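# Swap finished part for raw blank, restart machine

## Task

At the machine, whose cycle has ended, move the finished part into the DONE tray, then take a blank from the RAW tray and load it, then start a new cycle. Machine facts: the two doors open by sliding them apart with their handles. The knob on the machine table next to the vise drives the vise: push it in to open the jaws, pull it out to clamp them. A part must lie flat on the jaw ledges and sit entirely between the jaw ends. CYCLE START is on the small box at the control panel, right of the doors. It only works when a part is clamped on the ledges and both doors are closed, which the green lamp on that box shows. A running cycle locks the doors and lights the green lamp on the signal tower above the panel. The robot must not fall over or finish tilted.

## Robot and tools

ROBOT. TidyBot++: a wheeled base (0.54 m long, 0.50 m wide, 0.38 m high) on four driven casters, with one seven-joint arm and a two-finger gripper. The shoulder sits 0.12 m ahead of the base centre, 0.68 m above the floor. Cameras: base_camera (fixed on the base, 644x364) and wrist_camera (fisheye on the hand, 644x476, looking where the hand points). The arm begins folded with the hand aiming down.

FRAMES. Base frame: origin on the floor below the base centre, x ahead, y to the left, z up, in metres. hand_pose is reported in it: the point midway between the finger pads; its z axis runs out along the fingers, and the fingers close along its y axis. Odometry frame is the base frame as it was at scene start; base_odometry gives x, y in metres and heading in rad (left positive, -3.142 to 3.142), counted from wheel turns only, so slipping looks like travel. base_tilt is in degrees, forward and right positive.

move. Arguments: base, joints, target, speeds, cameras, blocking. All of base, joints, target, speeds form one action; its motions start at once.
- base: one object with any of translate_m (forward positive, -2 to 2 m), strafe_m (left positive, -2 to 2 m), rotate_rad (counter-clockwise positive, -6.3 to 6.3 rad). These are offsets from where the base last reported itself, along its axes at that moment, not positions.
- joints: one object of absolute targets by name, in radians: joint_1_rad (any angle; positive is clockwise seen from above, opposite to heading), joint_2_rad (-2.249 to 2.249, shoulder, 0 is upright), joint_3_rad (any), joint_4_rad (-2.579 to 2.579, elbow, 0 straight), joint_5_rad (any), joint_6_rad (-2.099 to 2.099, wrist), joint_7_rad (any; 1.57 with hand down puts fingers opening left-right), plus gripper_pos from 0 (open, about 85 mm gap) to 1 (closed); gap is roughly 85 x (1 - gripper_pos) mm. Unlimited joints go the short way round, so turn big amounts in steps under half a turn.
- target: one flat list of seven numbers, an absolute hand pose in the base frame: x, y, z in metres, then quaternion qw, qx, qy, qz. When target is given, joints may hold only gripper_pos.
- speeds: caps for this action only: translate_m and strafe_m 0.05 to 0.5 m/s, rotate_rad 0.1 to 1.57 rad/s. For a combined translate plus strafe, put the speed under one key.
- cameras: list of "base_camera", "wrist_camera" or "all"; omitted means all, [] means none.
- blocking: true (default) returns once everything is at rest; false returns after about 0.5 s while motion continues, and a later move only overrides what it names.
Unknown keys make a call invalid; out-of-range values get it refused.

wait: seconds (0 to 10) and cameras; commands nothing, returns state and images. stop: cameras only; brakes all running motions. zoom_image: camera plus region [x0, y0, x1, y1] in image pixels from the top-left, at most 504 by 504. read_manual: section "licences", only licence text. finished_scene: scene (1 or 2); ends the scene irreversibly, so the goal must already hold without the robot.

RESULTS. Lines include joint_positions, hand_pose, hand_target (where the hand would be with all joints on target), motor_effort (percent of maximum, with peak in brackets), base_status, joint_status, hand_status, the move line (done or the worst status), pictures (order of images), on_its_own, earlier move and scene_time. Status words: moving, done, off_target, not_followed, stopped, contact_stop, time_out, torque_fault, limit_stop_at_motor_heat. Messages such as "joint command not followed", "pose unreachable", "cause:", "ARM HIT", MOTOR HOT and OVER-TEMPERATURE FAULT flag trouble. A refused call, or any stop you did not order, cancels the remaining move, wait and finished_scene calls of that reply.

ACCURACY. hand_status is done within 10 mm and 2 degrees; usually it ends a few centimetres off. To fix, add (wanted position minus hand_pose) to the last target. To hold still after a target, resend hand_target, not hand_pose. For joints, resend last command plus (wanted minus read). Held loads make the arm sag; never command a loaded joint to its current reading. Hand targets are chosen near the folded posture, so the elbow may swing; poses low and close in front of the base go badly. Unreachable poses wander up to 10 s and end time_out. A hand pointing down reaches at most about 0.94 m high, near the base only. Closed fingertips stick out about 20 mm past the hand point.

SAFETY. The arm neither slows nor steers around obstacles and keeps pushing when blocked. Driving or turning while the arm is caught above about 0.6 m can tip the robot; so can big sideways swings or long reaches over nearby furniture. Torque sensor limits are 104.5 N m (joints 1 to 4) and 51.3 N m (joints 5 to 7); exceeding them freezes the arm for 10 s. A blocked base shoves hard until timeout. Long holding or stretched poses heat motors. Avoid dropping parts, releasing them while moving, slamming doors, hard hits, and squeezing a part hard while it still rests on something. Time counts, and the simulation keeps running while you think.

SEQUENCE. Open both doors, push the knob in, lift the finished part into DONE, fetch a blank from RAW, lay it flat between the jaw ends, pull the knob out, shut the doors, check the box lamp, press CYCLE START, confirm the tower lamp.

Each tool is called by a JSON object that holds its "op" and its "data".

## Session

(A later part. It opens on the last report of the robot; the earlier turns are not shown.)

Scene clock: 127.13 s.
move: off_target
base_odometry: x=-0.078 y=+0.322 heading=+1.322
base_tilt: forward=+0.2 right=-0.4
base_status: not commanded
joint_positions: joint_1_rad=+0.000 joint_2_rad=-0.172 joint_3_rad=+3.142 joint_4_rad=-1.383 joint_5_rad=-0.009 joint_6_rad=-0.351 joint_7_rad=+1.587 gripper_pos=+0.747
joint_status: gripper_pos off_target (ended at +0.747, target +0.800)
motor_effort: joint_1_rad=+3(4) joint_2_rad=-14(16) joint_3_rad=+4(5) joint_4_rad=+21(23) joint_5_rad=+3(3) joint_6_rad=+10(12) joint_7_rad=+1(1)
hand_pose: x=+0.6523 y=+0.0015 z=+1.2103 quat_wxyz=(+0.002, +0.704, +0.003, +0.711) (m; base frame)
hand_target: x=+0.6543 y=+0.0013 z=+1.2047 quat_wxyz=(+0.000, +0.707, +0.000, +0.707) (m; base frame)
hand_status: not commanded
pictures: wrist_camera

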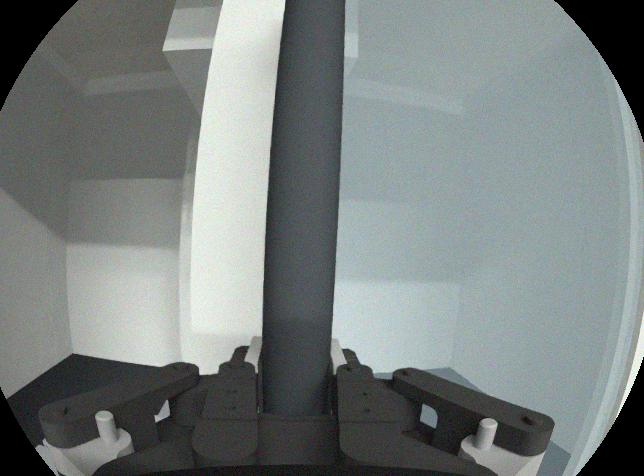

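{"op": "move", "data": {"base": {"strafe_m": -0.56}, "speeds": {"strafe_m": 0.15}}}

{"op": "move", "data": {"base": {"strafe_m": 0.14}, "cameras": []}}

{"op": "move", "data": {"joints": {"gripper_pos": 0}}}

Scene clock: 134.17 s.
move: done
base_odometry: x=+0.464 y=+0.184 heading=+1.322
base_tilt: forward=+0.3 right=-0.5
base_status: done
joint_positions: joint_1_rad=-0.093 joint_2_rad=-0.093 joint_3_rad=+3.041 joint_4_rad=-1.339 joint_5_rad=-0.009 joint_6_rad=-0.292 joint_7_rad=+1.587 gripper_pos=+0.749
joint_status: not commanded
motor_effort: joint_1_rad=+16(23) joint_2_rad=-35(38) joint_3_rad=+18(26) joint_4_rad=+12(22) joint_5_rad=+6(9) joint_6_rad=-2(12) joint_7_rad=+1(3)
hand_pose: x=+0.6761 y=+0.1166 z=+1.2110 quat_wxyz=(-0.064, +0.691, +0.074, +0.716) (m; base frame)
hand_target: x=+0.6543 y=+0.0013 z=+1.2047 quat_wxyz=(+0.000, +0.707, +0.000, +0.707) (m; base frame)
hand_status: not commanded
pictures: base_camera, wrist_camera

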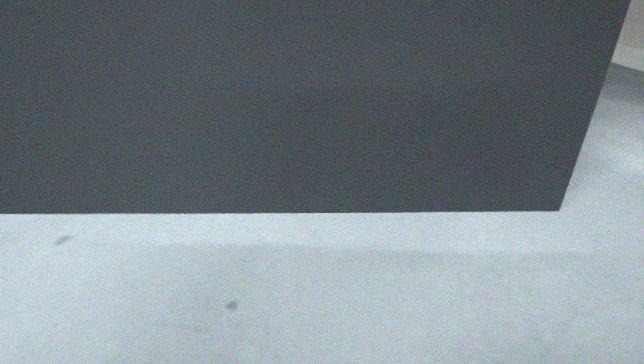

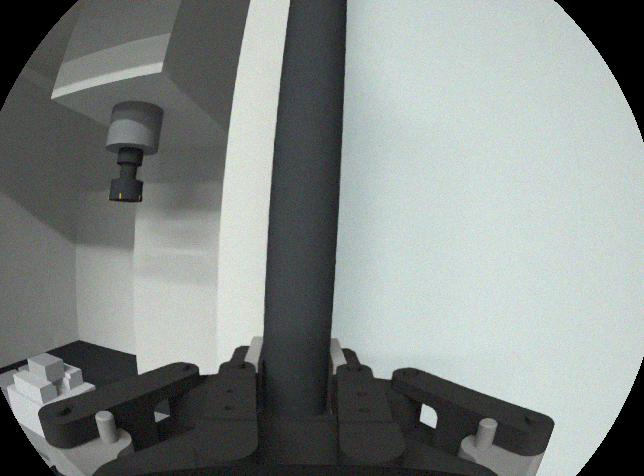

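Scene clock: 135.53 s.
move: done
base_odometry: x=+0.328 y=+0.219 heading=+1.321
base_tilt: forward=+0.2 right=-0.5
base_status: done
joint_positions: joint_1_rad=+0.016 joint_2_rad=-0.130 joint_3_rad=+3.160 joint_4_rad=-1.366 joint_5_rad=-0.009 joint_6_rad=-0.309 joint_7_rad=+1.587 gripper_pos=+0.750
joint_status: not commanded
motor_effort: joint_1_rad=-5(17) joint_2_rad=-25(36) joint_3_rad=-4(18) joint_4_rad=+20(21) joint_5_rad=+0(6) joint_6_rad=+7(9) joint_7_rad=+0(2)
hand_pose: x=+0.6723 y=-0.0180 z=+1.2105 quat_wxyz=(+0.013, +0.698, -0.009, +0.716) (m; base frame)
hand_target: x=+0.6543 y=+0.0013 z=+1.2047 quat_wxyz=(+0.000, +0.707, +0.000, +0.707) (m; base frame)
hand_status: not commanded
pictures: none
No camera images: "cameras" was empty.

Scene clock: 136.53 s.
move: done
base_odometry: x=+0.328 y=+0.219 heading=+1.321
base_tilt: forward=+0.2 right=-0.5
base_status: not commanded
joint_positions: joint_1_rad=+0.004 joint_2_rad=-0.173 joint_3_rad=+3.146 joint_4_rad=-1.372 joint_5_rad=-0.009 joint_6_rad=-0.317 joint_7_rad=+1.587 gripper_pos=+0.000
joint_status: all done
motor_effort: joint_1_rad=+0(5) joint_2_rad=-16(25) joint_3_rad=+1(5) joint_4_rad=+20(22) joint_5_rad=+0(1) joint_6_rad=+9(9) joint_7_rad=+0(1)
hand_pose: x=+0.6505 y=-0.0028 z=+1.2276 quat_wxyz=(+0.005, +0.687, +0.001, +0.726) (m; base frame)
hand_target: x=+0.6543 y=+0.0013 z=+1.2047 quat_wxyz=(+0.000, +0.707, +0.000, +0.707) (m; base frame)
hand_status: not commanded
pictures: base_camera, wrist_camera

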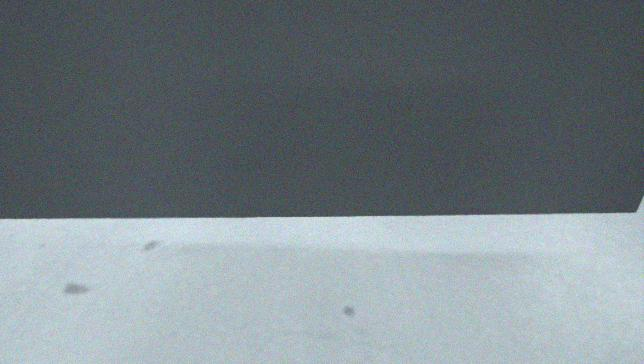

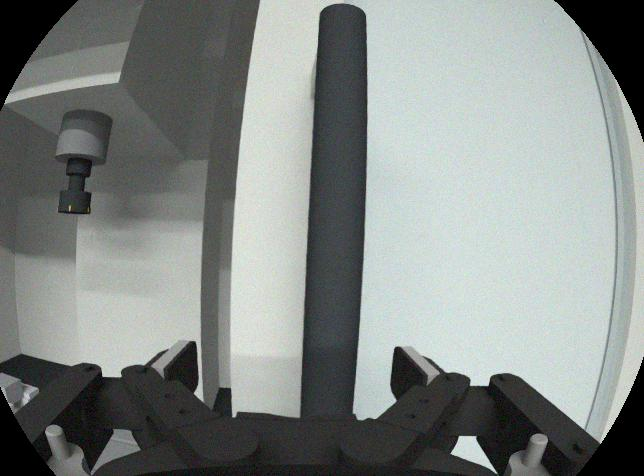

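{"op": "move", "data": {"base": {"translate_m": -0.25, "rotate_rad": 0.02}, "cameras": []}}

{"op": "move", "data": {"base": {"strafe_m": 0.5}, "joints": {"joint_6_rad": -0.6}}}

Scene clock: 141.20 s.
move: done
base_odometry: x=+0.266 y=-0.024 heading=+1.341
base_tilt: forward=+0.1 right=-0.4
base_status: done
joint_positions: joint_1_rad=+0.003 joint_2_rad=-0.180 joint_3_rad=+3.144 joint_4_rad=-1.372 joint_5_rad=-0.009 joint_6_rad=-0.317 joint_7_rad=+1.587 gripper_pos=+0.000
joint_status: not commanded
motor_effort: joint_1_rad=+0(2) joint_2_rad=-16(19) joint_3_rad=+0(2) joint_4_rad=+20(21) joint_5_rad=+0(1) joint_6_rad=+9(10) joint_7_rad=+0(1)
hand_pose: x=+0.6463 y=-0.0009 z=+1.2316 quat_wxyz=(+0.004, +0.685, +0.002, +0.729) (m; base frame)
hand_target: x=+0.6543 y=+0.0013 z=+1.2047 quat_wxyz=(+0.000, +0.707, +0.000, +0.707) (m; base frame)
hand_status: not commanded
pictures: none
No camera images: "cameras" was empty.

Scene clock: 143.53 s.
move: done
base_odometry: x=-0.221 y=+0.090 heading=+1.342
base_tilt: forward=+0.2 right=-0.4
base_status: done
joint_positions: joint_1_rad=+0.001 joint_2_rad=-0.175 joint_3_rad=+3.141 joint_4_rad=-1.383 joint_5_rad=-0.009 joint_6_rad=-0.569 joint_7_rad=+1.587 gripper_pos=+0.000
joint_status: all done
motor_effort: joint_1_rad=+0(3) joint_2_rad=-16(18) joint_3_rad=+1(2) joint_4_rad=+21(23) joint_5_rad=+1(1) joint_6_rad=+9(11) joint_7_rad=+0(1)
hand_pose: x=+0.6443 y=+0.0030 z=+1.1440 quat_wxyz=(+0.001, +0.776, +0.005, +0.631) (m; base frame)
hand_target: x=+0.6447 y=+0.0013 z=+1.1277 quat_wxyz=(+0.000, +0.790, +0.000, +0.614) (m; base frame)
hand_status: not commanded
pictures: base_camera, wrist_camera

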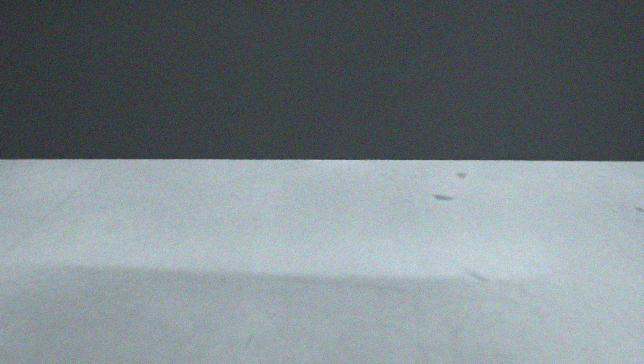

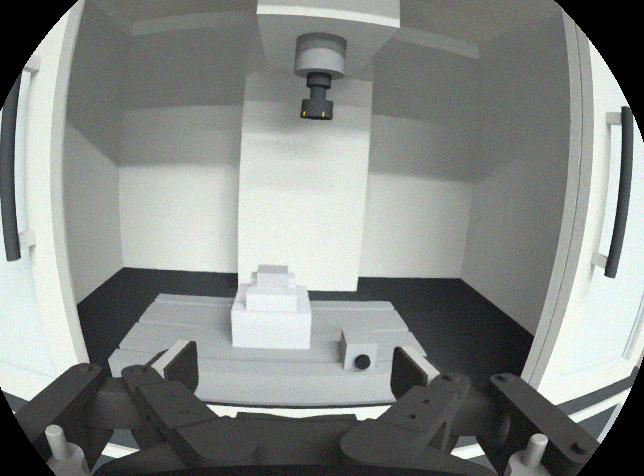

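{"op": "zoom_image", "data": {"camera": "wrist_camera", "region": [200, 240, 420, 400]}}

Scaled by 2.291.

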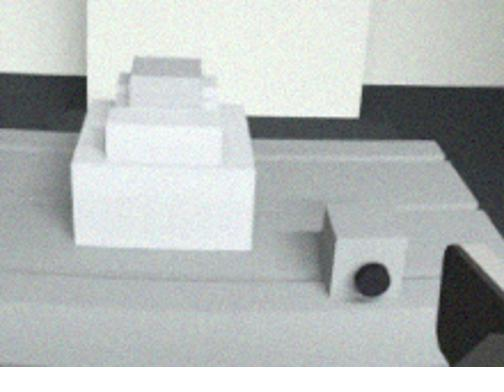

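{"op": "move", "data": {"base": {"translate_m": 0.4}, "joints": {"joint_1_rad": 0, "joint_2_rad": 0.104, "joint_3_rad": 3.1416, "joint_4_rad": -0.667, "joint_5_rad": 0, "joint_6_rad": -1.585, "joint_7_rad": 1.5708}, "speeds": {"translate_m": 0.2}}}

Scene clock: 172.77 s.
move: done
base_odometry: x=-0.130 y=+0.480 heading=+1.342
base_tilt: forward=+0.2 right=-0.5
base_status: done
joint_positions: joint_1_rad=+0.001 joint_2_rad=+0.100 joint_3_rad=+3.141 joint_4_rad=-0.674 joint_5_rad=-0.009 joint_6_rad=-1.541 joint_7_rad=+1.587 gripper_pos=+0.000
joint_status: all done
motor_effort: joint_1_rad=-1(2) joint_2_rad=-20(24) joint_3_rad=+0(2) joint_4_rad=+15(22) joint_5_rad=+0(1) joint_6_rad=+7(10) joint_7_rad=+0(2)
hand_pose: x=+0.6096 y=+0.0042 z=+1.1145 quat_wxyz=(-0.001, +0.916, +0.009, +0.402) (m; base frame)
hand_target: x=+0.6019 y=+0.0013 z=+1.1057 quat_wxyz=(+0.000, +0.924, +0.000, +0.383) (m; base frame)
hand_status: not commanded
pictures: base_camera, wrist_camera

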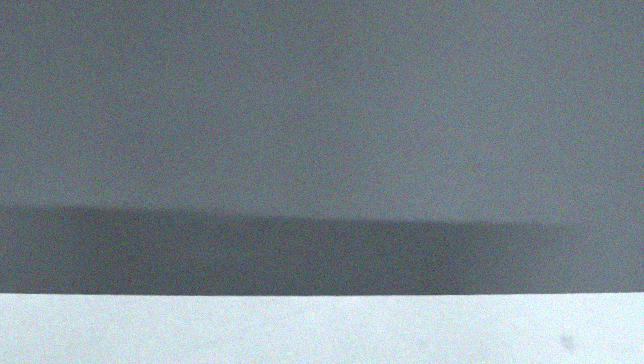

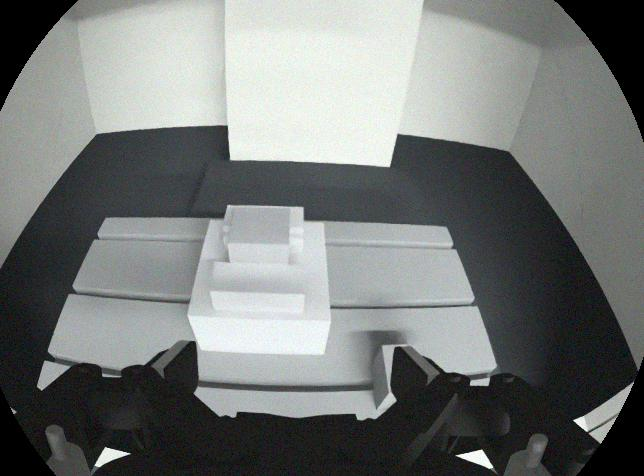

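{"op": "zoom_image", "data": {"camera": "wrist_camera", "region": [170, 190, 430, 430]}}

Scaled by 1.938.

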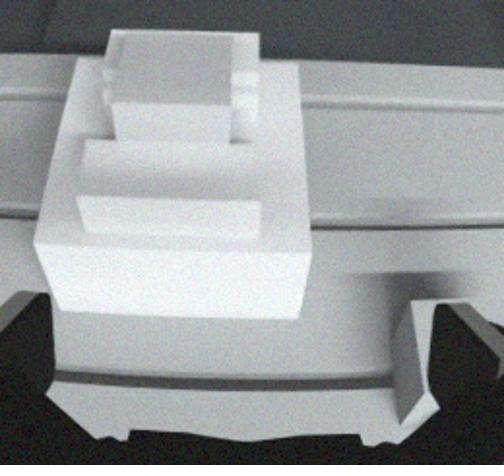

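{"op": "move", "data": {"base": {"strafe_m": -0.11}, "joints": {"joint_1_rad": 0, "joint_2_rad": -0.382, "joint_3_rad": 3.1416, "joint_4_rad": -1.807, "joint_5_rad": 0, "joint_6_rad": -0.669, "joint_7_rad": 1.5708}}}

Scene clock: 192.07 s.
move: done
base_odometry: x=-0.023 y=+0.455 heading=+1.342
base_tilt: forward=+0.2 right=-0.4
base_status: done
joint_positions: joint_1_rad=+0.003 joint_2_rad=-0.370 joint_3_rad=+3.142 joint_4_rad=-1.784 joint_5_rad=-0.009 joint_6_rad=-0.706 joint_7_rad=+1.587 gripper_pos=+0.000
joint_status: all done
motor_effort: joint_1_rad=-1(3) joint_2_rad=-9(22) joint_3_rad=+1(3) joint_4_rad=+20(22) joint_5_rad=+0(1) joint_6_rad=+8(9) joint_7_rad=+0(1)
hand_pose: x=+0.5429 y=+0.0019 z=+0.9608 quat_wxyz=(+0.000, +0.872, +0.004, +0.489) (m; base frame)
hand_target: x=+0.5428 y=+0.0013 z=+0.9624 quat_wxyz=(+0.000, +0.866, +0.000, +0.500) (m; base frame)
hand_status: not commanded
pictures: base_camera, wrist_camera

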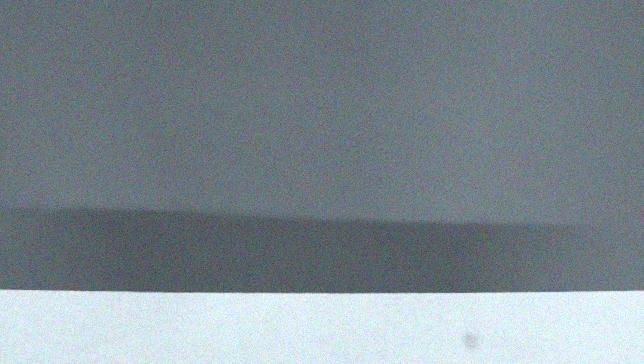

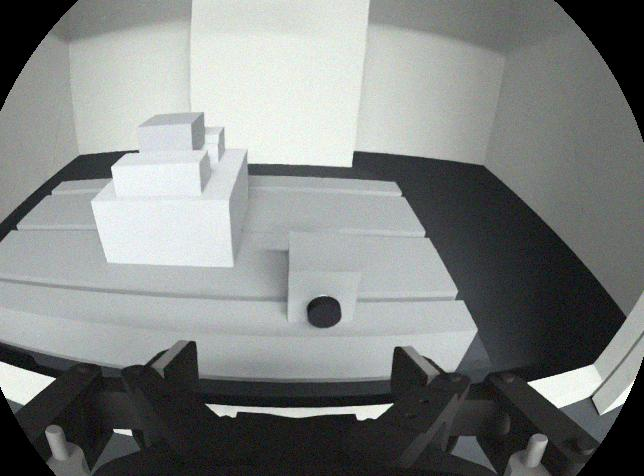

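{"op": "move", "data": {"base": {"strafe_m": -0.017}, "target": [0.59, 0.002, 0.915, 0, 0.866, 0, 0.5], "joints": {"gripper_pos": 1}}}

Scene clock: 199.67 s.
move: done
base_odometry: x=-0.006 y=+0.451 heading=+1.342
base_tilt: forward=+0.2 right=-0.4
base_status: done
joint_positions: joint_1_rad=+0.003 joint_2_rad=-0.272 joint_3_rad=+3.144 joint_4_rad=-1.876 joint_5_rad=-0.009 joint_6_rad=-0.506 joint_7_rad=+1.587 gripper_pos=+0.999
joint_status: all done
motor_effort: joint_1_rad=-1(2) joint_2_rad=-13(15) joint_3_rad=+1(3) joint_4_rad=+21(22) joint_5_rad=+0(1) joint_6_rad=+8(9) joint_7_rad=+0(1)
hand_pose: x=+0.5872 y=+0.0002 z=+0.9169 quat_wxyz=(+0.001, +0.870, +0.003, +0.493) (m; base frame)
hand_target: x=+0.5900 y=+0.0020 z=+0.9149 quat_wxyz=(+0.000, +0.866, +0.000, +0.500) (m; base frame)
hand_status: done (0.004 m and 1.0 deg from the pose sent, 0.066 m and 1.5 deg at the start)
pictures: base_camera, wrist_camera

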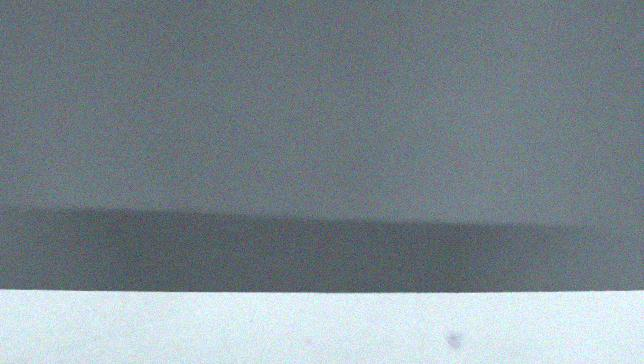

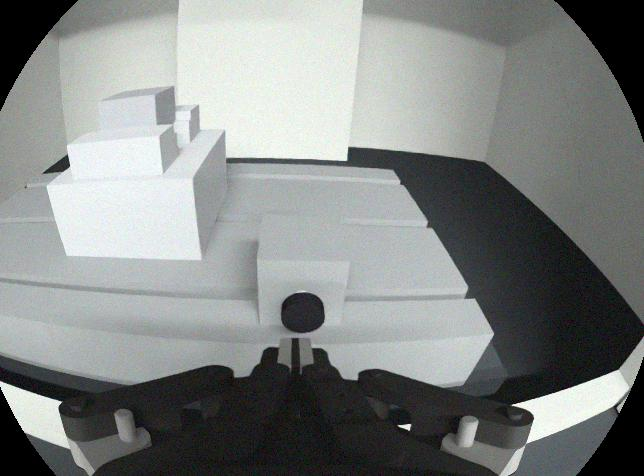

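{"op": "move", "data": {"target": [0.63, -0.003, 0.908, 0, 0.866, 0, 0.5]}}

Scene clock: 208.93 s.
move: done
base_odometry: x=-0.006 y=+0.451 heading=+1.342
base_tilt: forward=+0.2 right=-0.4
base_status: not commanded
joint_positions: joint_1_rad=-0.006 joint_2_rad=-0.178 joint_3_rad=+3.157 joint_4_rad=-1.848 joint_5_rad=-0.009 joint_6_rad=-0.453 joint_7_rad=+1.587 gripper_pos=+0.999
joint_status: not commanded
motor_effort: joint_1_rad=-1(1) joint_2_rad=-16(18) joint_3_rad=+0(1) joint_4_rad=+21(21) joint_5_rad=+0(1) joint_6_rad=+8(8) joint_7_rad=+0(1)
hand_pose: x=+0.6224 y=-0.0028 z=+0.9013 quat_wxyz=(+0.001, +0.873, +0.000, +0.487) (m; base frame)
hand_target: x=+0.6300 y=-0.0030 z=+0.9080 quat_wxyz=(+0.000, +0.866, +0.000, +0.500) (m; base frame)
hand_status: done (0.010 m and 1.7 deg from the pose sent, 0.044 m and 1.0 deg at the start)
pictures: base_camera, wrist_camera

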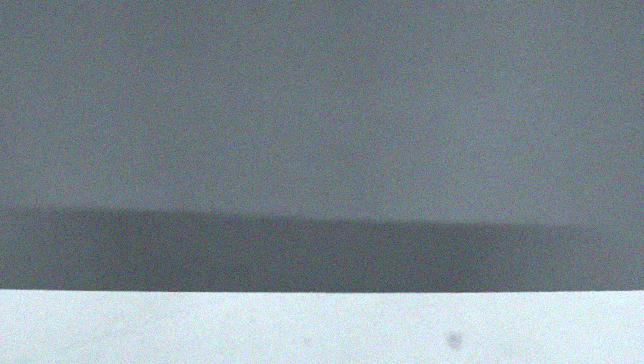

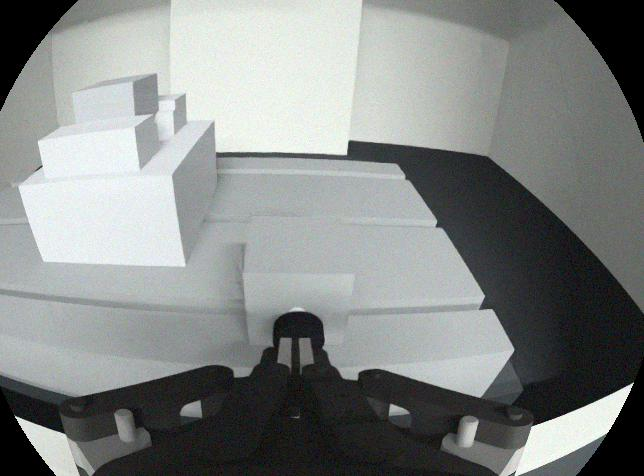

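{"op": "move", "data": {"target": [0.66, -0.003, 0.914, 0, 0.866, 0, 0.5], "cameras": ["wrist_camera"]}}

Scene clock: 211.33 s.
move: done
base_odometry: x=-0.006 y=+0.451 heading=+1.342
base_tilt: forward=+0.1 right=-0.4
base_status: not commanded
joint_positions: joint_1_rad=-0.006 joint_2_rad=-0.112 joint_3_rad=+3.157 joint_4_rad=-1.768 joint_5_rad=-0.009 joint_6_rad=-0.452 joint_7_rad=+1.587 gripper_pos=+0.999
joint_status: not commanded
motor_effort: joint_1_rad=+0(1) joint_2_rad=-19(20) joint_3_rad=+0(1) joint_4_rad=+21(22) joint_5_rad=+0(1) joint_6_rad=+8(8) joint_7_rad=+0(1)
hand_pose: x=+0.6526 y=-0.0030 z=+0.9139 quat_wxyz=(+0.002, +0.869, +0.000, +0.494) (m; base frame)
hand_target: x=+0.6600 y=-0.0030 z=+0.9140 quat_wxyz=(+0.000, +0.866, +0.000, +0.500) (m; base frame)
hand_status: done (0.007 m and 0.8 deg from the pose sent, 0.040 m and 1.7 deg at the start)
pictures: wrist_camera

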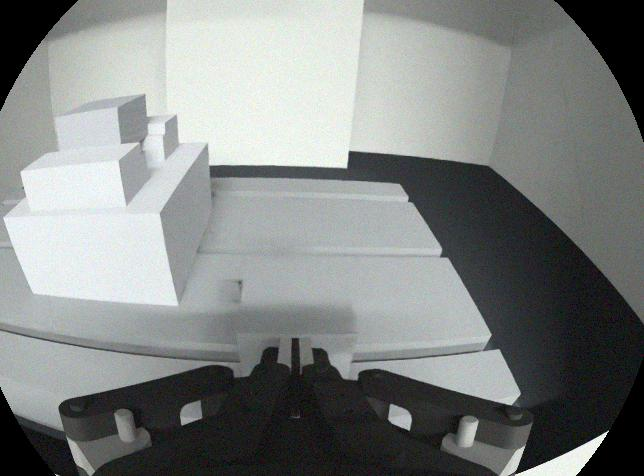

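{"op": "move", "data": {"target": [0.68, -0.003, 0.908, 0, 0.866, 0, 0.5], "cameras": ["wrist_camera"]}}

Scene clock: 214.53 s.
move: off_target
base_odometry: x=-0.006 y=+0.451 heading=+1.342
base_tilt: forward=+0.2 right=-0.4
base_status: not commanded
joint_positions: joint_1_rad=-0.006 joint_2_rad=-0.082 joint_3_rad=+3.157 joint_4_rad=-1.746 joint_5_rad=-0.009 joint_6_rad=-0.434 joint_7_rad=+1.587 gripper_pos=+0.999
joint_status: not commanded
motor_effort: joint_1_rad=-1(2) joint_2_rad=-12(21) joint_3_rad=+0(2) joint_4_rad=+22(23) joint_5_rad=+0(1) joint_6_rad=+11(14) joint_7_rad=+0(1)
hand_pose: x=+0.6669 y=-0.0031 z=+0.9155 quat_wxyz=(+0.002, +0.867, +0.000, +0.499) (m; base frame)
hand_target: x=+0.6800 y=-0.0030 z=+0.9080 quat_wxyz=(+0.000, +0.866, +0.000, +0.500) (m; base frame)
hand_status: off_target (0.015 m and 0.3 deg from the pose sent, 0.028 m and 0.8 deg at the start)
pictures: wrist_camera

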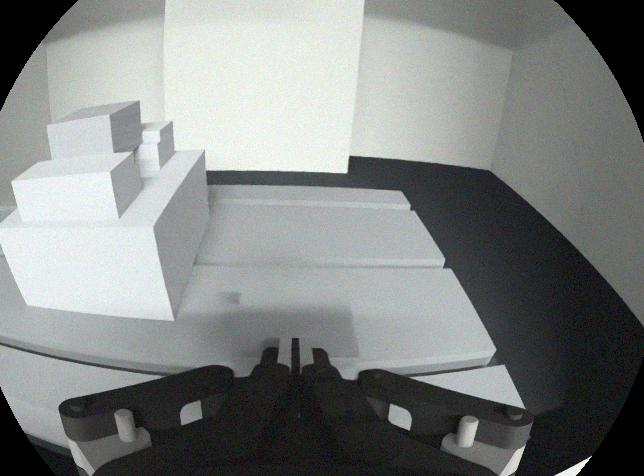

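{"op": "zoom_image", "data": {"camera": "wrist_camera", "region": [180, 240, 420, 440]}}

{"op": "zoom_image", "data": {"camera": "wrist_camera", "region": [0, 80, 240, 280]}}

Scaled by 2.100.

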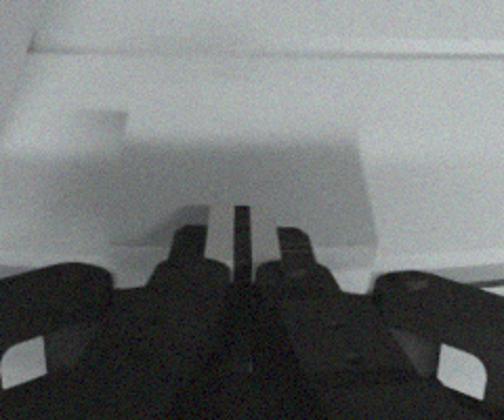

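Scaled by 2.100.

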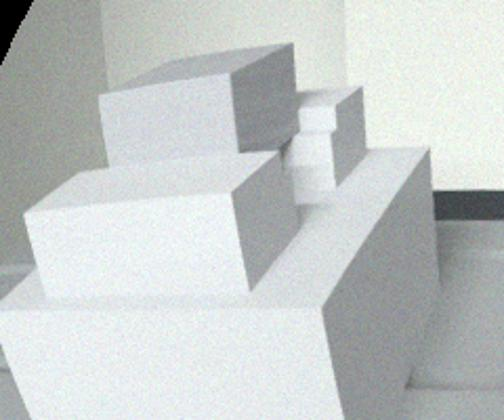

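{"op": "move", "data": {"target": [0.61, -0.003, 0.90, 0, 0.866, 0, 0.5], "cameras": ["wrist_camera"]}}

{"op": "zoom_image", "data": {"camera": "wrist_camera", "region": [180, 240, 420, 440]}}

Scene clock: 224.63 s.
move: done
base_odometry: x=-0.006 y=+0.451 heading=+1.342
base_tilt: forward=+0.3 right=-0.5
base_status: not commanded
joint_positions: joint_1_rad=-0.006 joint_2_rad=-0.216 joint_3_rad=+3.157 joint_4_rad=-1.885 joint_5_rad=-0.009 joint_6_rad=-0.416 joint_7_rad=+1.587 gripper_pos=+0.999
joint_status: not commanded
motor_effort: joint_1_rad=-1(1) joint_2_rad=-15(21) joint_3_rad=+1(1) joint_4_rad=+21(22) joint_5_rad=+1(1) joint_6_rad=+8(11) joint_7_rad=+0(1)
hand_pose: x=+0.6127 y=-0.0029 z=+0.9088 quat_wxyz=(+0.001, +0.864, +0.000, +0.504) (m; base frame)
hand_target: x=+0.6100 y=-0.0030 z=+0.9000 quat_wxyz=(+0.000, +0.866, +0.000, +0.500) (m; base frame)
hand_status: done (0.009 m and 0.5 deg from the pose sent, 0.059 m and 0.3 deg at the start)
pictures: wrist_camera

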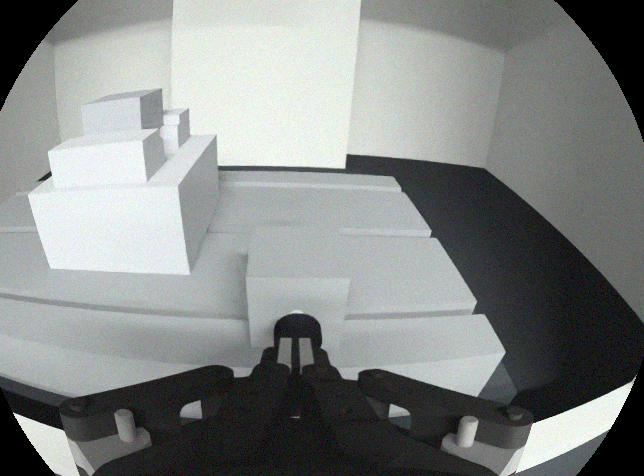

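Scaled by 2.100.

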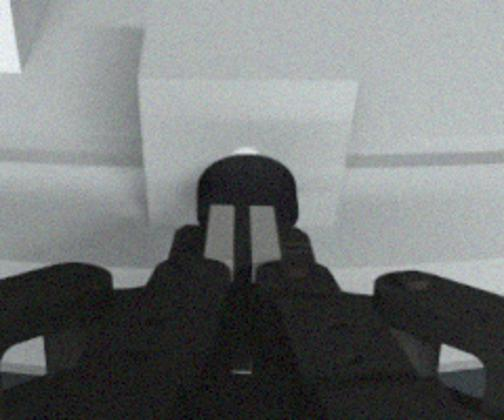

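{"op": "move", "data": {"target": [0.60, -0.003, 0.882, 0, 0.866, 0, 0.5], "cameras": ["wrist_camera"]}}

{"op": "move", "data": {"target": [0.635, -0.003, 0.885, 0, 0.866, 0, 0.5], "cameras": ["wrist_camera"]}}

Scene clock: 230.60 s.
move: done
base_odometry: x=-0.006 y=+0.451 heading=+1.342
base_tilt: forward=+0.3 right=-0.5
base_status: not commanded
joint_positions: joint_1_rad=-0.007 joint_2_rad=-0.227 joint_3_rad=+3.157 joint_4_rad=-1.960 joint_5_rad=-0.009 joint_6_rad=-0.384 joint_7_rad=+1.587 gripper_pos=+0.999
joint_status: not commanded
motor_effort: joint_1_rad=-1(1) joint_2_rad=-14(15) joint_3_rad=+0(1) joint_4_rad=+21(22) joint_5_rad=+0(1) joint_6_rad=+8(9) joint_7_rad=+0(1)
hand_pose: x=+0.6006 y=-0.0023 z=+0.8788 quat_wxyz=(+0.001, +0.872, +0.000, +0.490) (m; base frame)
hand_target: x=+0.6000 y=-0.0030 z=+0.8820 quat_wxyz=(+0.000, +0.866, +0.000, +0.500) (m; base frame)
hand_status: done (0.003 m and 1.4 deg from the pose sent, 0.030 m and 0.5 deg at the start)
pictures: wrist_camera

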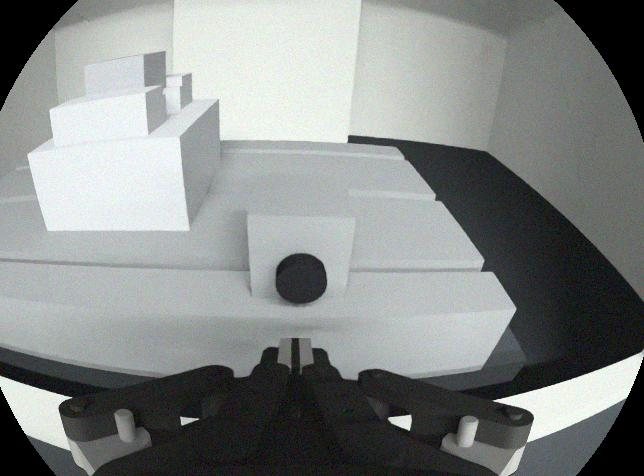

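Scene clock: 231.50 s.
move: done
base_odometry: x=-0.006 y=+0.451 heading=+1.342
base_tilt: forward=+0.1 right=-0.5
base_status: not commanded
joint_positions: joint_1_rad=-0.008 joint_2_rad=-0.161 joint_3_rad=+3.158 joint_4_rad=-1.904 joint_5_rad=-0.009 joint_6_rad=-0.372 joint_7_rad=+1.587 gripper_pos=+0.999
joint_status: not commanded
motor_effort: joint_1_rad=-1(1) joint_2_rad=-16(18) joint_3_rad=+1(1) joint_4_rad=+20(21) joint_5_rad=+0(0) joint_6_rad=+8(8) joint_7_rad=+0(1)
hand_pose: x=+0.6277 y=-0.0024 z=+0.8818 quat_wxyz=(+0.001, +0.871, +0.000, +0.491) (m; base frame)
hand_target: x=+0.6350 y=-0.0030 z=+0.8850 quat_wxyz=(+0.000, +0.866, +0.000, +0.500) (m; base frame)
hand_status: done (0.008 m and 1.2 deg from the pose sent, 0.035 m and 1.4 deg at the start)
pictures: wrist_camera

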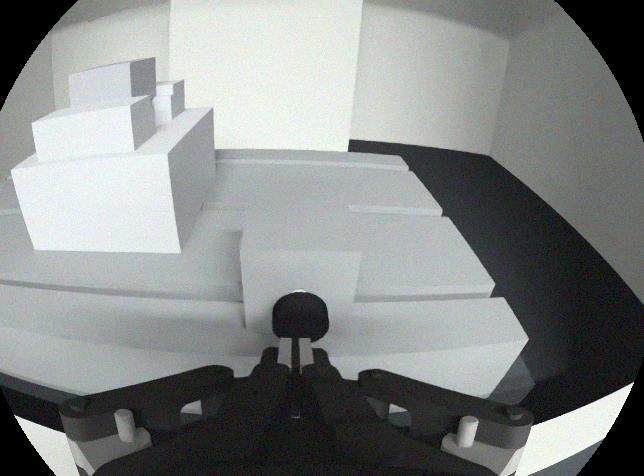

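{"op": "move", "data": {"target": [0.665, -0.003, 0.884, 0, 0.866, 0, 0.5], "cameras": ["wrist_camera"]}}

{"op": "move", "data": {"target": [0.685, -0.003, 0.884, 0, 0.866, 0, 0.5], "cameras": ["wrist_camera"]}}

Scene clock: 234.47 s.
move: off_target
base_odometry: x=-0.006 y=+0.451 heading=+1.342
base_tilt: forward=+0.2 right=-0.4
base_status: not commanded
joint_positions: joint_1_rad=-0.009 joint_2_rad=-0.114 joint_3_rad=+3.158 joint_4_rad=-1.859 joint_5_rad=-0.009 joint_6_rad=-0.368 joint_7_rad=+1.587 gripper_pos=+0.999
joint_status: not commanded
motor_effort: joint_1_rad=-1(1) joint_2_rad=-15(17) joint_3_rad=+0(1) joint_4_rad=+23(23) joint_5_rad=+0(1) joint_6_rad=+11(12) joint_7_rad=+0(1)
hand_pose: x=+0.6477 y=-0.0021 z=+0.8847 quat_wxyz=(+0.002, +0.871, +0.001, +0.492) (m; base frame)
hand_target: x=+0.6650 y=-0.0030 z=+0.8840 quat_wxyz=(+0.000, +0.866, +0.000, +0.500) (m; base frame)
hand_status: off_target (0.017 m and 1.1 deg from the pose sent, 0.037 m and 1.2 deg at the start)
pictures: wrist_camera

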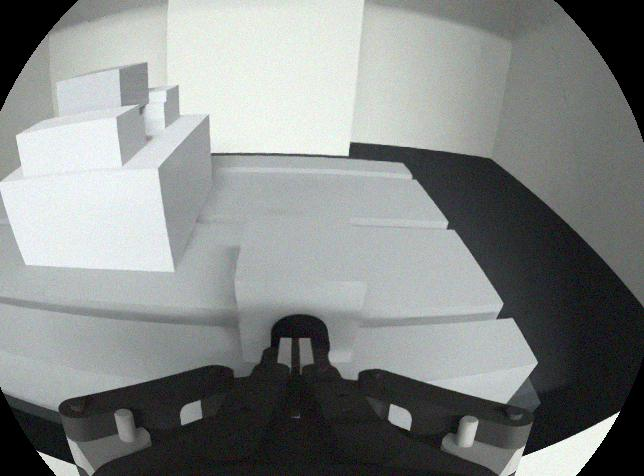

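Scene clock: 235.20 s.
move: off_target
base_odometry: x=-0.006 y=+0.451 heading=+1.342
base_tilt: forward=+0.2 right=-0.3
base_status: not commanded
joint_positions: joint_1_rad=-0.009 joint_2_rad=-0.102 joint_3_rad=+3.159 joint_4_rad=-1.843 joint_5_rad=-0.009 joint_6_rad=-0.381 joint_7_rad=+1.587 gripper_pos=+0.999
joint_status: not commanded
motor_effort: joint_1_rad=-1(2) joint_2_rad=-7(14) joint_3_rad=+1(2) joint_4_rad=+28(29) joint_5_rad=+0(1) joint_6_rad=+19(20) joint_7_rad=+0(1)
hand_pose: x=+0.6513 y=-0.0020 z=+0.8846 quat_wxyz=(+0.002, +0.873, +0.001, +0.488) (m; base frame)
hand_target: x=+0.6850 y=-0.0030 z=+0.8840 quat_wxyz=(+0.000, +0.866, +0.000, +0.500) (m; base frame)
hand_status: off_target (0.034 m and 1.6 deg from the pose sent, 0.037 m and 1.1 deg at the start)
pictures: wrist_camera

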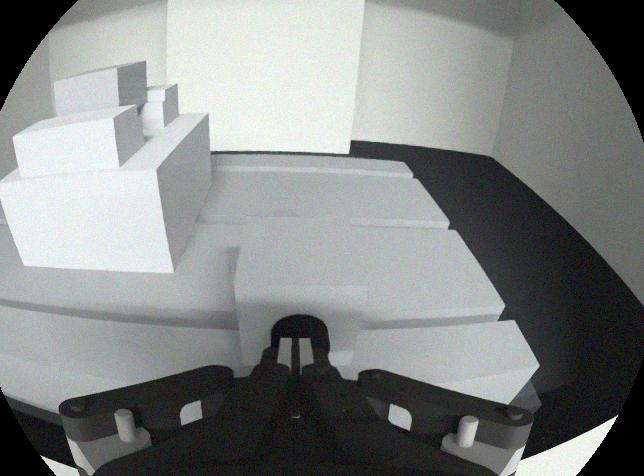

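{"op": "move", "data": {"target": [0.72, -0.003, 0.88, 0, 0.866, 0, 0.5], "cameras": ["wrist_camera"]}}

{"op": "zoom_image", "data": {"camera": "wrist_camera", "region": [0, 40, 240, 240]}}

Scene clock: 238.67 s.
move: off_target
base_odometry: x=-0.006 y=+0.451 heading=+1.342
base_tilt: forward=+0.2 right=-0.4
base_status: not commanded
joint_positions: joint_1_rad=-0.008 joint_2_rad=-0.091 joint_3_rad=+3.159 joint_4_rad=-1.812 joint_5_rad=-0.009 joint_6_rad=-0.426 joint_7_rad=+1.587 gripper_pos=+0.999
joint_status: not commanded
motor_effort: joint_1_rad=-1(2) joint_2_rad=+6(7) joint_3_rad=+1(2) joint_4_rad=+35(36) joint_5_rad=+0(0) joint_6_rad=+32(32) joint_7_rad=+0(1)
hand_pose: x=+0.6530 y=-0.0024 z=+0.8843 quat_wxyz=(+0.002, +0.879, +0.000, +0.477) (m; base frame)
hand_target: x=+0.7200 y=-0.0030 z=+0.8800 quat_wxyz=(+0.000, +0.866, +0.000, +0.500) (m; base frame)
hand_status: off_target (0.067 m and 3.0 deg from the pose sent, 0.069 m and 1.6 deg at the start)
pictures: wrist_camera

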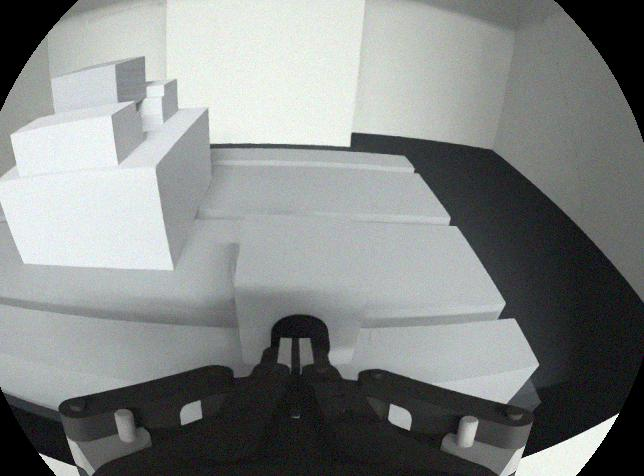

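Scaled by 2.100.

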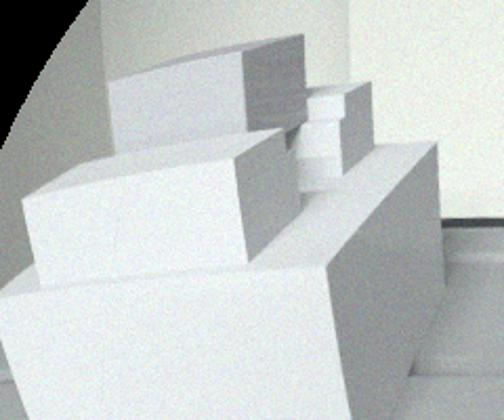

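{"op": "move", "data": {"target": [0.76, -0.003, 0.88, 0, 0.866, 0, 0.5], "cameras": ["wrist_camera"]}}

{"op": "move", "data": {"target": [0.60, -0.003, 0.90, 0, 0.866, 0, 0.5], "cameras": ["wrist_camera"]}}

Scene clock: 247.43 s.
move: off_target
base_odometry: x=-0.006 y=+0.451 heading=+1.342
base_tilt: forward=+0.1 right=-0.4
base_status: not commanded
joint_positions: joint_1_rad=-0.005 joint_2_rad=-0.067 joint_3_rad=+3.156 joint_4_rad=-1.742 joint_5_rad=-0.009 joint_6_rad=-0.528 joint_7_rad=+1.587 gripper_pos=+0.999
joint_status: not commanded
motor_effort: joint_1_rad=-1(2) joint_2_rad=+17(17) joint_3_rad=+2(2) joint_4_rad=+43(43) joint_5_rad=+0(1) joint_6_rad=+47(47) joint_7_rad=+0(1)
hand_pose: x=+0.6549 y=-0.0025 z=+0.8848 quat_wxyz=(+0.002, +0.892, +0.001, +0.452) (m; base frame)
hand_target: x=+0.7600 y=-0.0030 z=+0.8800 quat_wxyz=(+0.000, +0.866, +0.000, +0.500) (m; base frame)
hand_status: off_target (0.105 m and 6.2 deg from the pose sent, 0.107 m and 3.0 deg at the start)
pictures: wrist_camera

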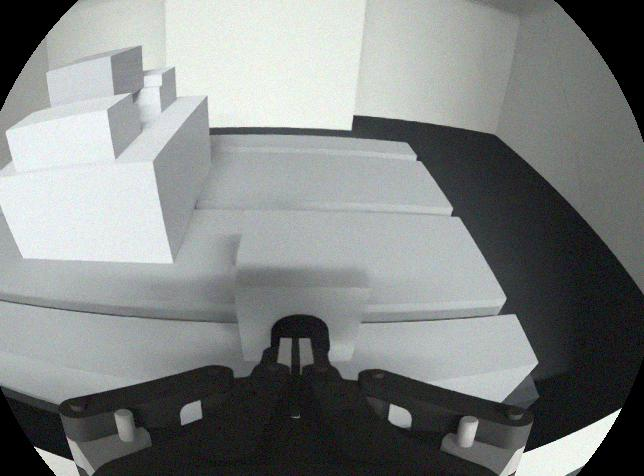

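Scene clock: 249.23 s.
move: off_target
base_odometry: x=-0.006 y=+0.451 heading=+1.342
base_tilt: forward=+0.2 right=-0.4
base_status: not commanded
joint_positions: joint_1_rad=-0.006 joint_2_rad=-0.242 joint_3_rad=+3.157 joint_4_rad=-1.900 joint_5_rad=-0.009 joint_6_rad=-0.389 joint_7_rad=+1.587 gripper_pos=+0.999
joint_status: not commanded
motor_effort: joint_1_rad=-1(2) joint_2_rad=-14(21) joint_3_rad=+1(2) joint_4_rad=+21(43) joint_5_rad=+1(1) joint_6_rad=+8(47) joint_7_rad=+1(1)
hand_pose: x=+0.6081 y=-0.0027 z=+0.9205 quat_wxyz=(+0.001, +0.854, +0.000, +0.521) (m; base frame)
hand_target: x=+0.6000 y=-0.0030 z=+0.9000 quat_wxyz=(+0.000, +0.866, +0.000, +0.500) (m; base frame)
hand_status: off_target (0.022 m and 2.7 deg from the pose sent, 0.057 m and 6.2 deg at the start)
pictures: wrist_camera

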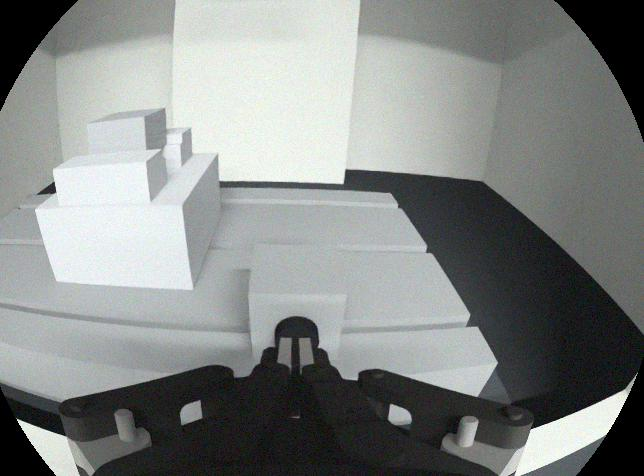

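{"op": "move", "data": {"target": [0.60, -0.003, 0.870, 0, 0.866, 0, 0.5], "cameras": ["wrist_camera"]}}

{"op": "zoom_image", "data": {"camera": "wrist_camera", "region": [180, 200, 420, 400]}}

{"op": "zoom_image", "data": {"camera": "wrist_camera", "region": [0, 40, 240, 240]}}

Scene clock: 252.97 s.
move: done
base_odometry: x=-0.006 y=+0.451 heading=+1.342
base_tilt: forward=+0.1 right=-0.3
base_status: not commanded
joint_positions: joint_1_rad=-0.009 joint_2_rad=-0.241 joint_3_rad=+3.158 joint_4_rad=-1.996 joint_5_rad=-0.009 joint_6_rad=-0.342 joint_7_rad=+1.587 gripper_pos=+0.999
joint_status: not commanded
motor_effort: joint_1_rad=+0(1) joint_2_rad=-14(15) joint_3_rad=+1(1) joint_4_rad=+21(22) joint_5_rad=+0(1) joint_6_rad=+8(9) joint_7_rad=+1(1)
hand_pose: x=+0.5972 y=-0.0015 z=+0.8768 quat_wxyz=(+0.001, +0.867, +0.001, +0.499) (m; base frame)
hand_target: x=+0.6000 y=-0.0030 z=+0.8700 quat_wxyz=(+0.000, +0.866, +0.000, +0.500) (m; base frame)
hand_status: done (0.008 m and 0.2 deg from the pose sent, 0.051 m and 2.7 deg at the start)
pictures: wrist_camera

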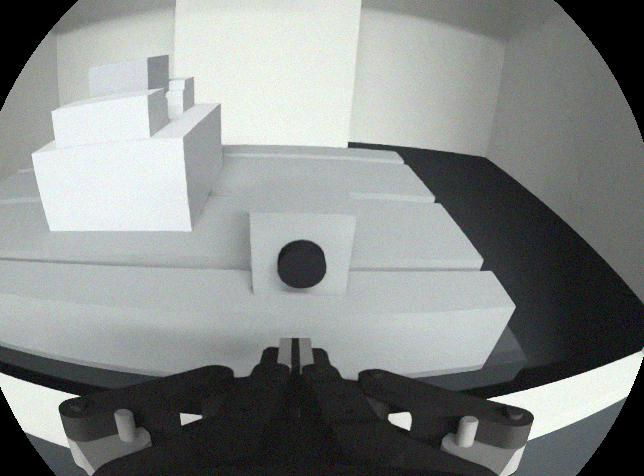

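Scaled by 2.100.

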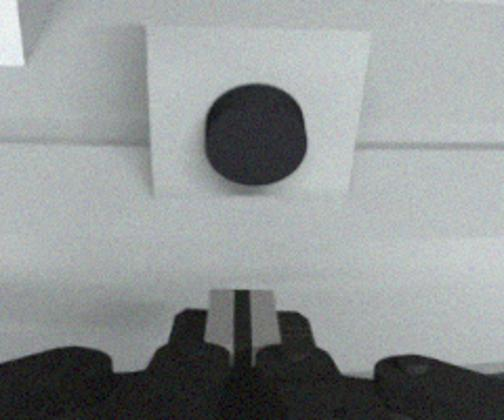

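Scaled by 2.100.

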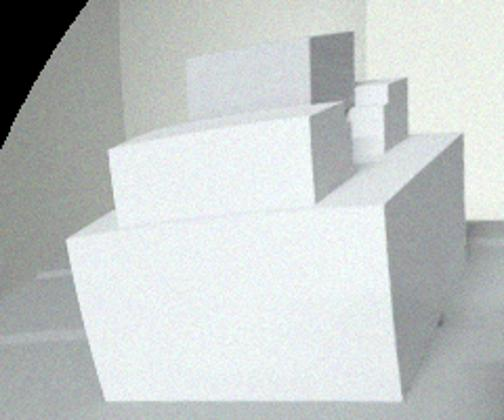

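{"op": "move", "data": {"joints": {"joint_1_rad": 0, "joint_2_rad": 0.107, "joint_3_rad": 3.1416, "joint_4_rad": -0.753, "joint_5_rad": 0, "joint_6_rad": -1.52, "joint_7_rad": 1.5708, "gripper_pos": 0}, "cameras": []}}

{"op": "move", "data": {"base": {"translate_m": 0.10, "strafe_m": 0.18}, "speeds": {"translate_m": 0.2}}}

{"op": "zoom_image", "data": {"camera": "wrist_camera", "region": [170, 190, 430, 430]}}

Scene clock: 265.33 s.
move: done
base_odometry: x=-0.006 y=+0.451 heading=+1.342
base_tilt: forward=+0.2 right=-0.4
base_status: not commanded
joint_positions: joint_1_rad=-0.009 joint_2_rad=+0.086 joint_3_rad=+3.157 joint_4_rad=-0.760 joint_5_rad=-0.009 joint_6_rad=-1.475 joint_7_rad=+1.587 gripper_pos=+0.000
joint_status: all done
motor_effort: joint_1_rad=+0(2) joint_2_rad=-21(22) joint_3_rad=+0(2) joint_4_rad=+16(22) joint_5_rad=+0(1) joint_6_rad=+7(9) joint_7_rad=+0(2)
hand_pose: x=+0.6186 y=+0.0011 z=+1.0968 quat_wxyz=(+0.001, +0.917, +0.006, +0.398) (m; base frame)
hand_target: x=+0.6170 y=+0.0013 z=+1.0800 quat_wxyz=(+0.000, +0.928, +0.000, +0.372) (m; base frame)
hand_status: not commanded
pictures: none
No camera images: "cameras" was empty.

Scene clock: 267.03 s.
move: done
base_odometry: x=-0.159 y=+0.590 heading=+1.342
base_tilt: forward=+0.2 right=-0.5
base_status: done
joint_positions: joint_1_rad=-0.003 joint_2_rad=+0.098 joint_3_rad=+3.150 joint_4_rad=-0.758 joint_5_rad=-0.009 joint_6_rad=-1.479 joint_7_rad=+1.587 gripper_pos=+0.000
joint_status: not commanded
motor_effort: joint_1_rad=+0(3) joint_2_rad=-22(24) joint_3_rad=+1(2) joint_4_rad=+16(17) joint_5_rad=+0(1) joint_6_rad=+7(7) joint_7_rad=+0(1)
hand_pose: x=+0.6224 y=+0.0019 z=+1.0916 quat_wxyz=(+0.000, +0.920, +0.007, +0.393) (m; base frame)
hand_target: x=+0.6170 y=+0.0013 z=+1.0800 quat_wxyz=(+0.000, +0.928, +0.000, +0.372) (m; base frame)
hand_status: not commanded
pictures: base_camera, wrist_camera

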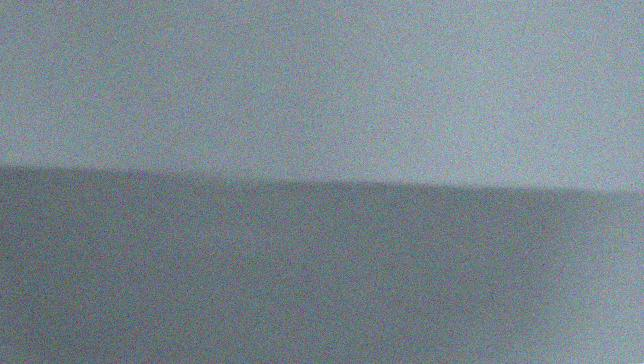

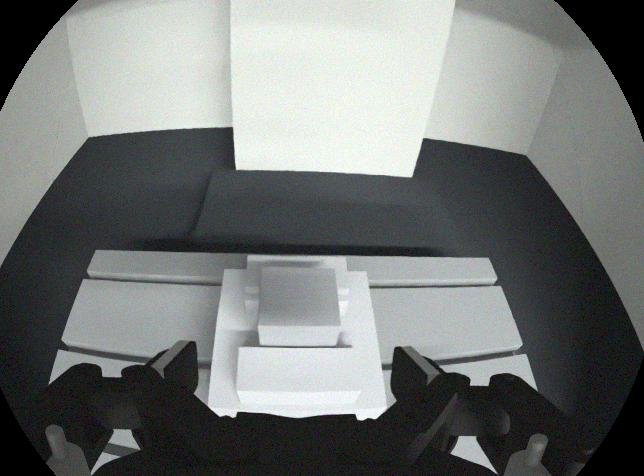

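Scaled by 1.938.

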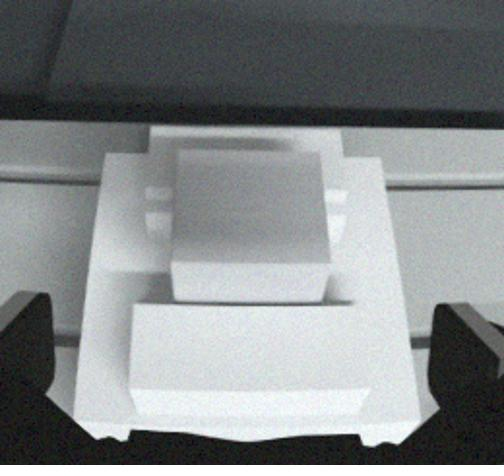

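{"op": "move", "data": {"target": [0.69, 0.002, 1.045, 0, 0.924, 0, 0.383], "cameras": ["wrist_camera"]}}

{"op": "zoom_image", "data": {"camera": "wrist_camera", "region": [170, 220, 430, 460]}}

Scene clock: 283.13 s.
move: done
base_odometry: x=-0.159 y=+0.590 heading=+1.342
base_tilt: forward=+0.2 right=-0.5
base_status: not commanded
joint_positions: joint_1_rad=-0.014 joint_2_rad=+0.205 joint_3_rad=+3.167 joint_4_rad=-0.772 joint_5_rad=-0.009 joint_6_rad=-1.389 joint_7_rad=+1.587 gripper_pos=+0.000
joint_status: not commanded
motor_effort: joint_1_rad=-1(1) joint_2_rad=-27(30) joint_3_rad=+1(1) joint_4_rad=+17(19) joint_5_rad=+0(1) joint_6_rad=+6(7) joint_7_rad=+0(1)
hand_pose: x=+0.6835 y=+0.0003 z=+1.0475 quat_wxyz=(+0.003, +0.926, +0.005, +0.378) (m; base frame)
hand_target: x=+0.6900 y=+0.0020 z=+1.0450 quat_wxyz=(+0.000, +0.924, +0.000, +0.383) (m; base frame)
hand_status: done (0.007 m and 0.9 deg from the pose sent, 0.082 m and 1.5 deg at the start)
pictures: wrist_camera

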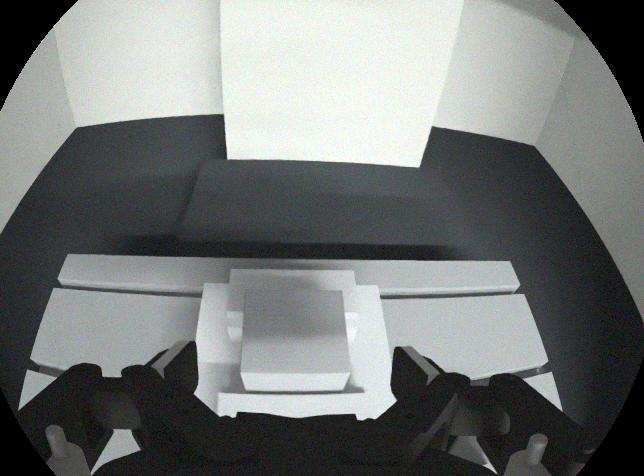

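Scaled by 1.938.

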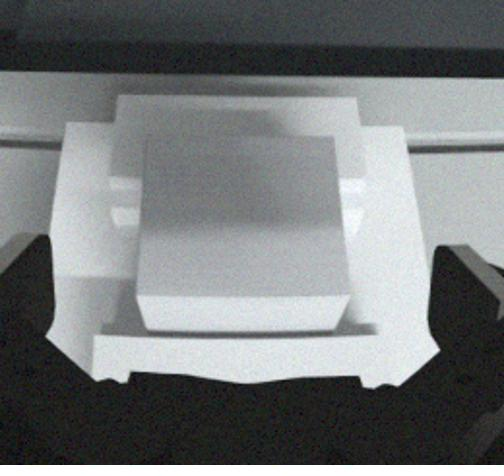

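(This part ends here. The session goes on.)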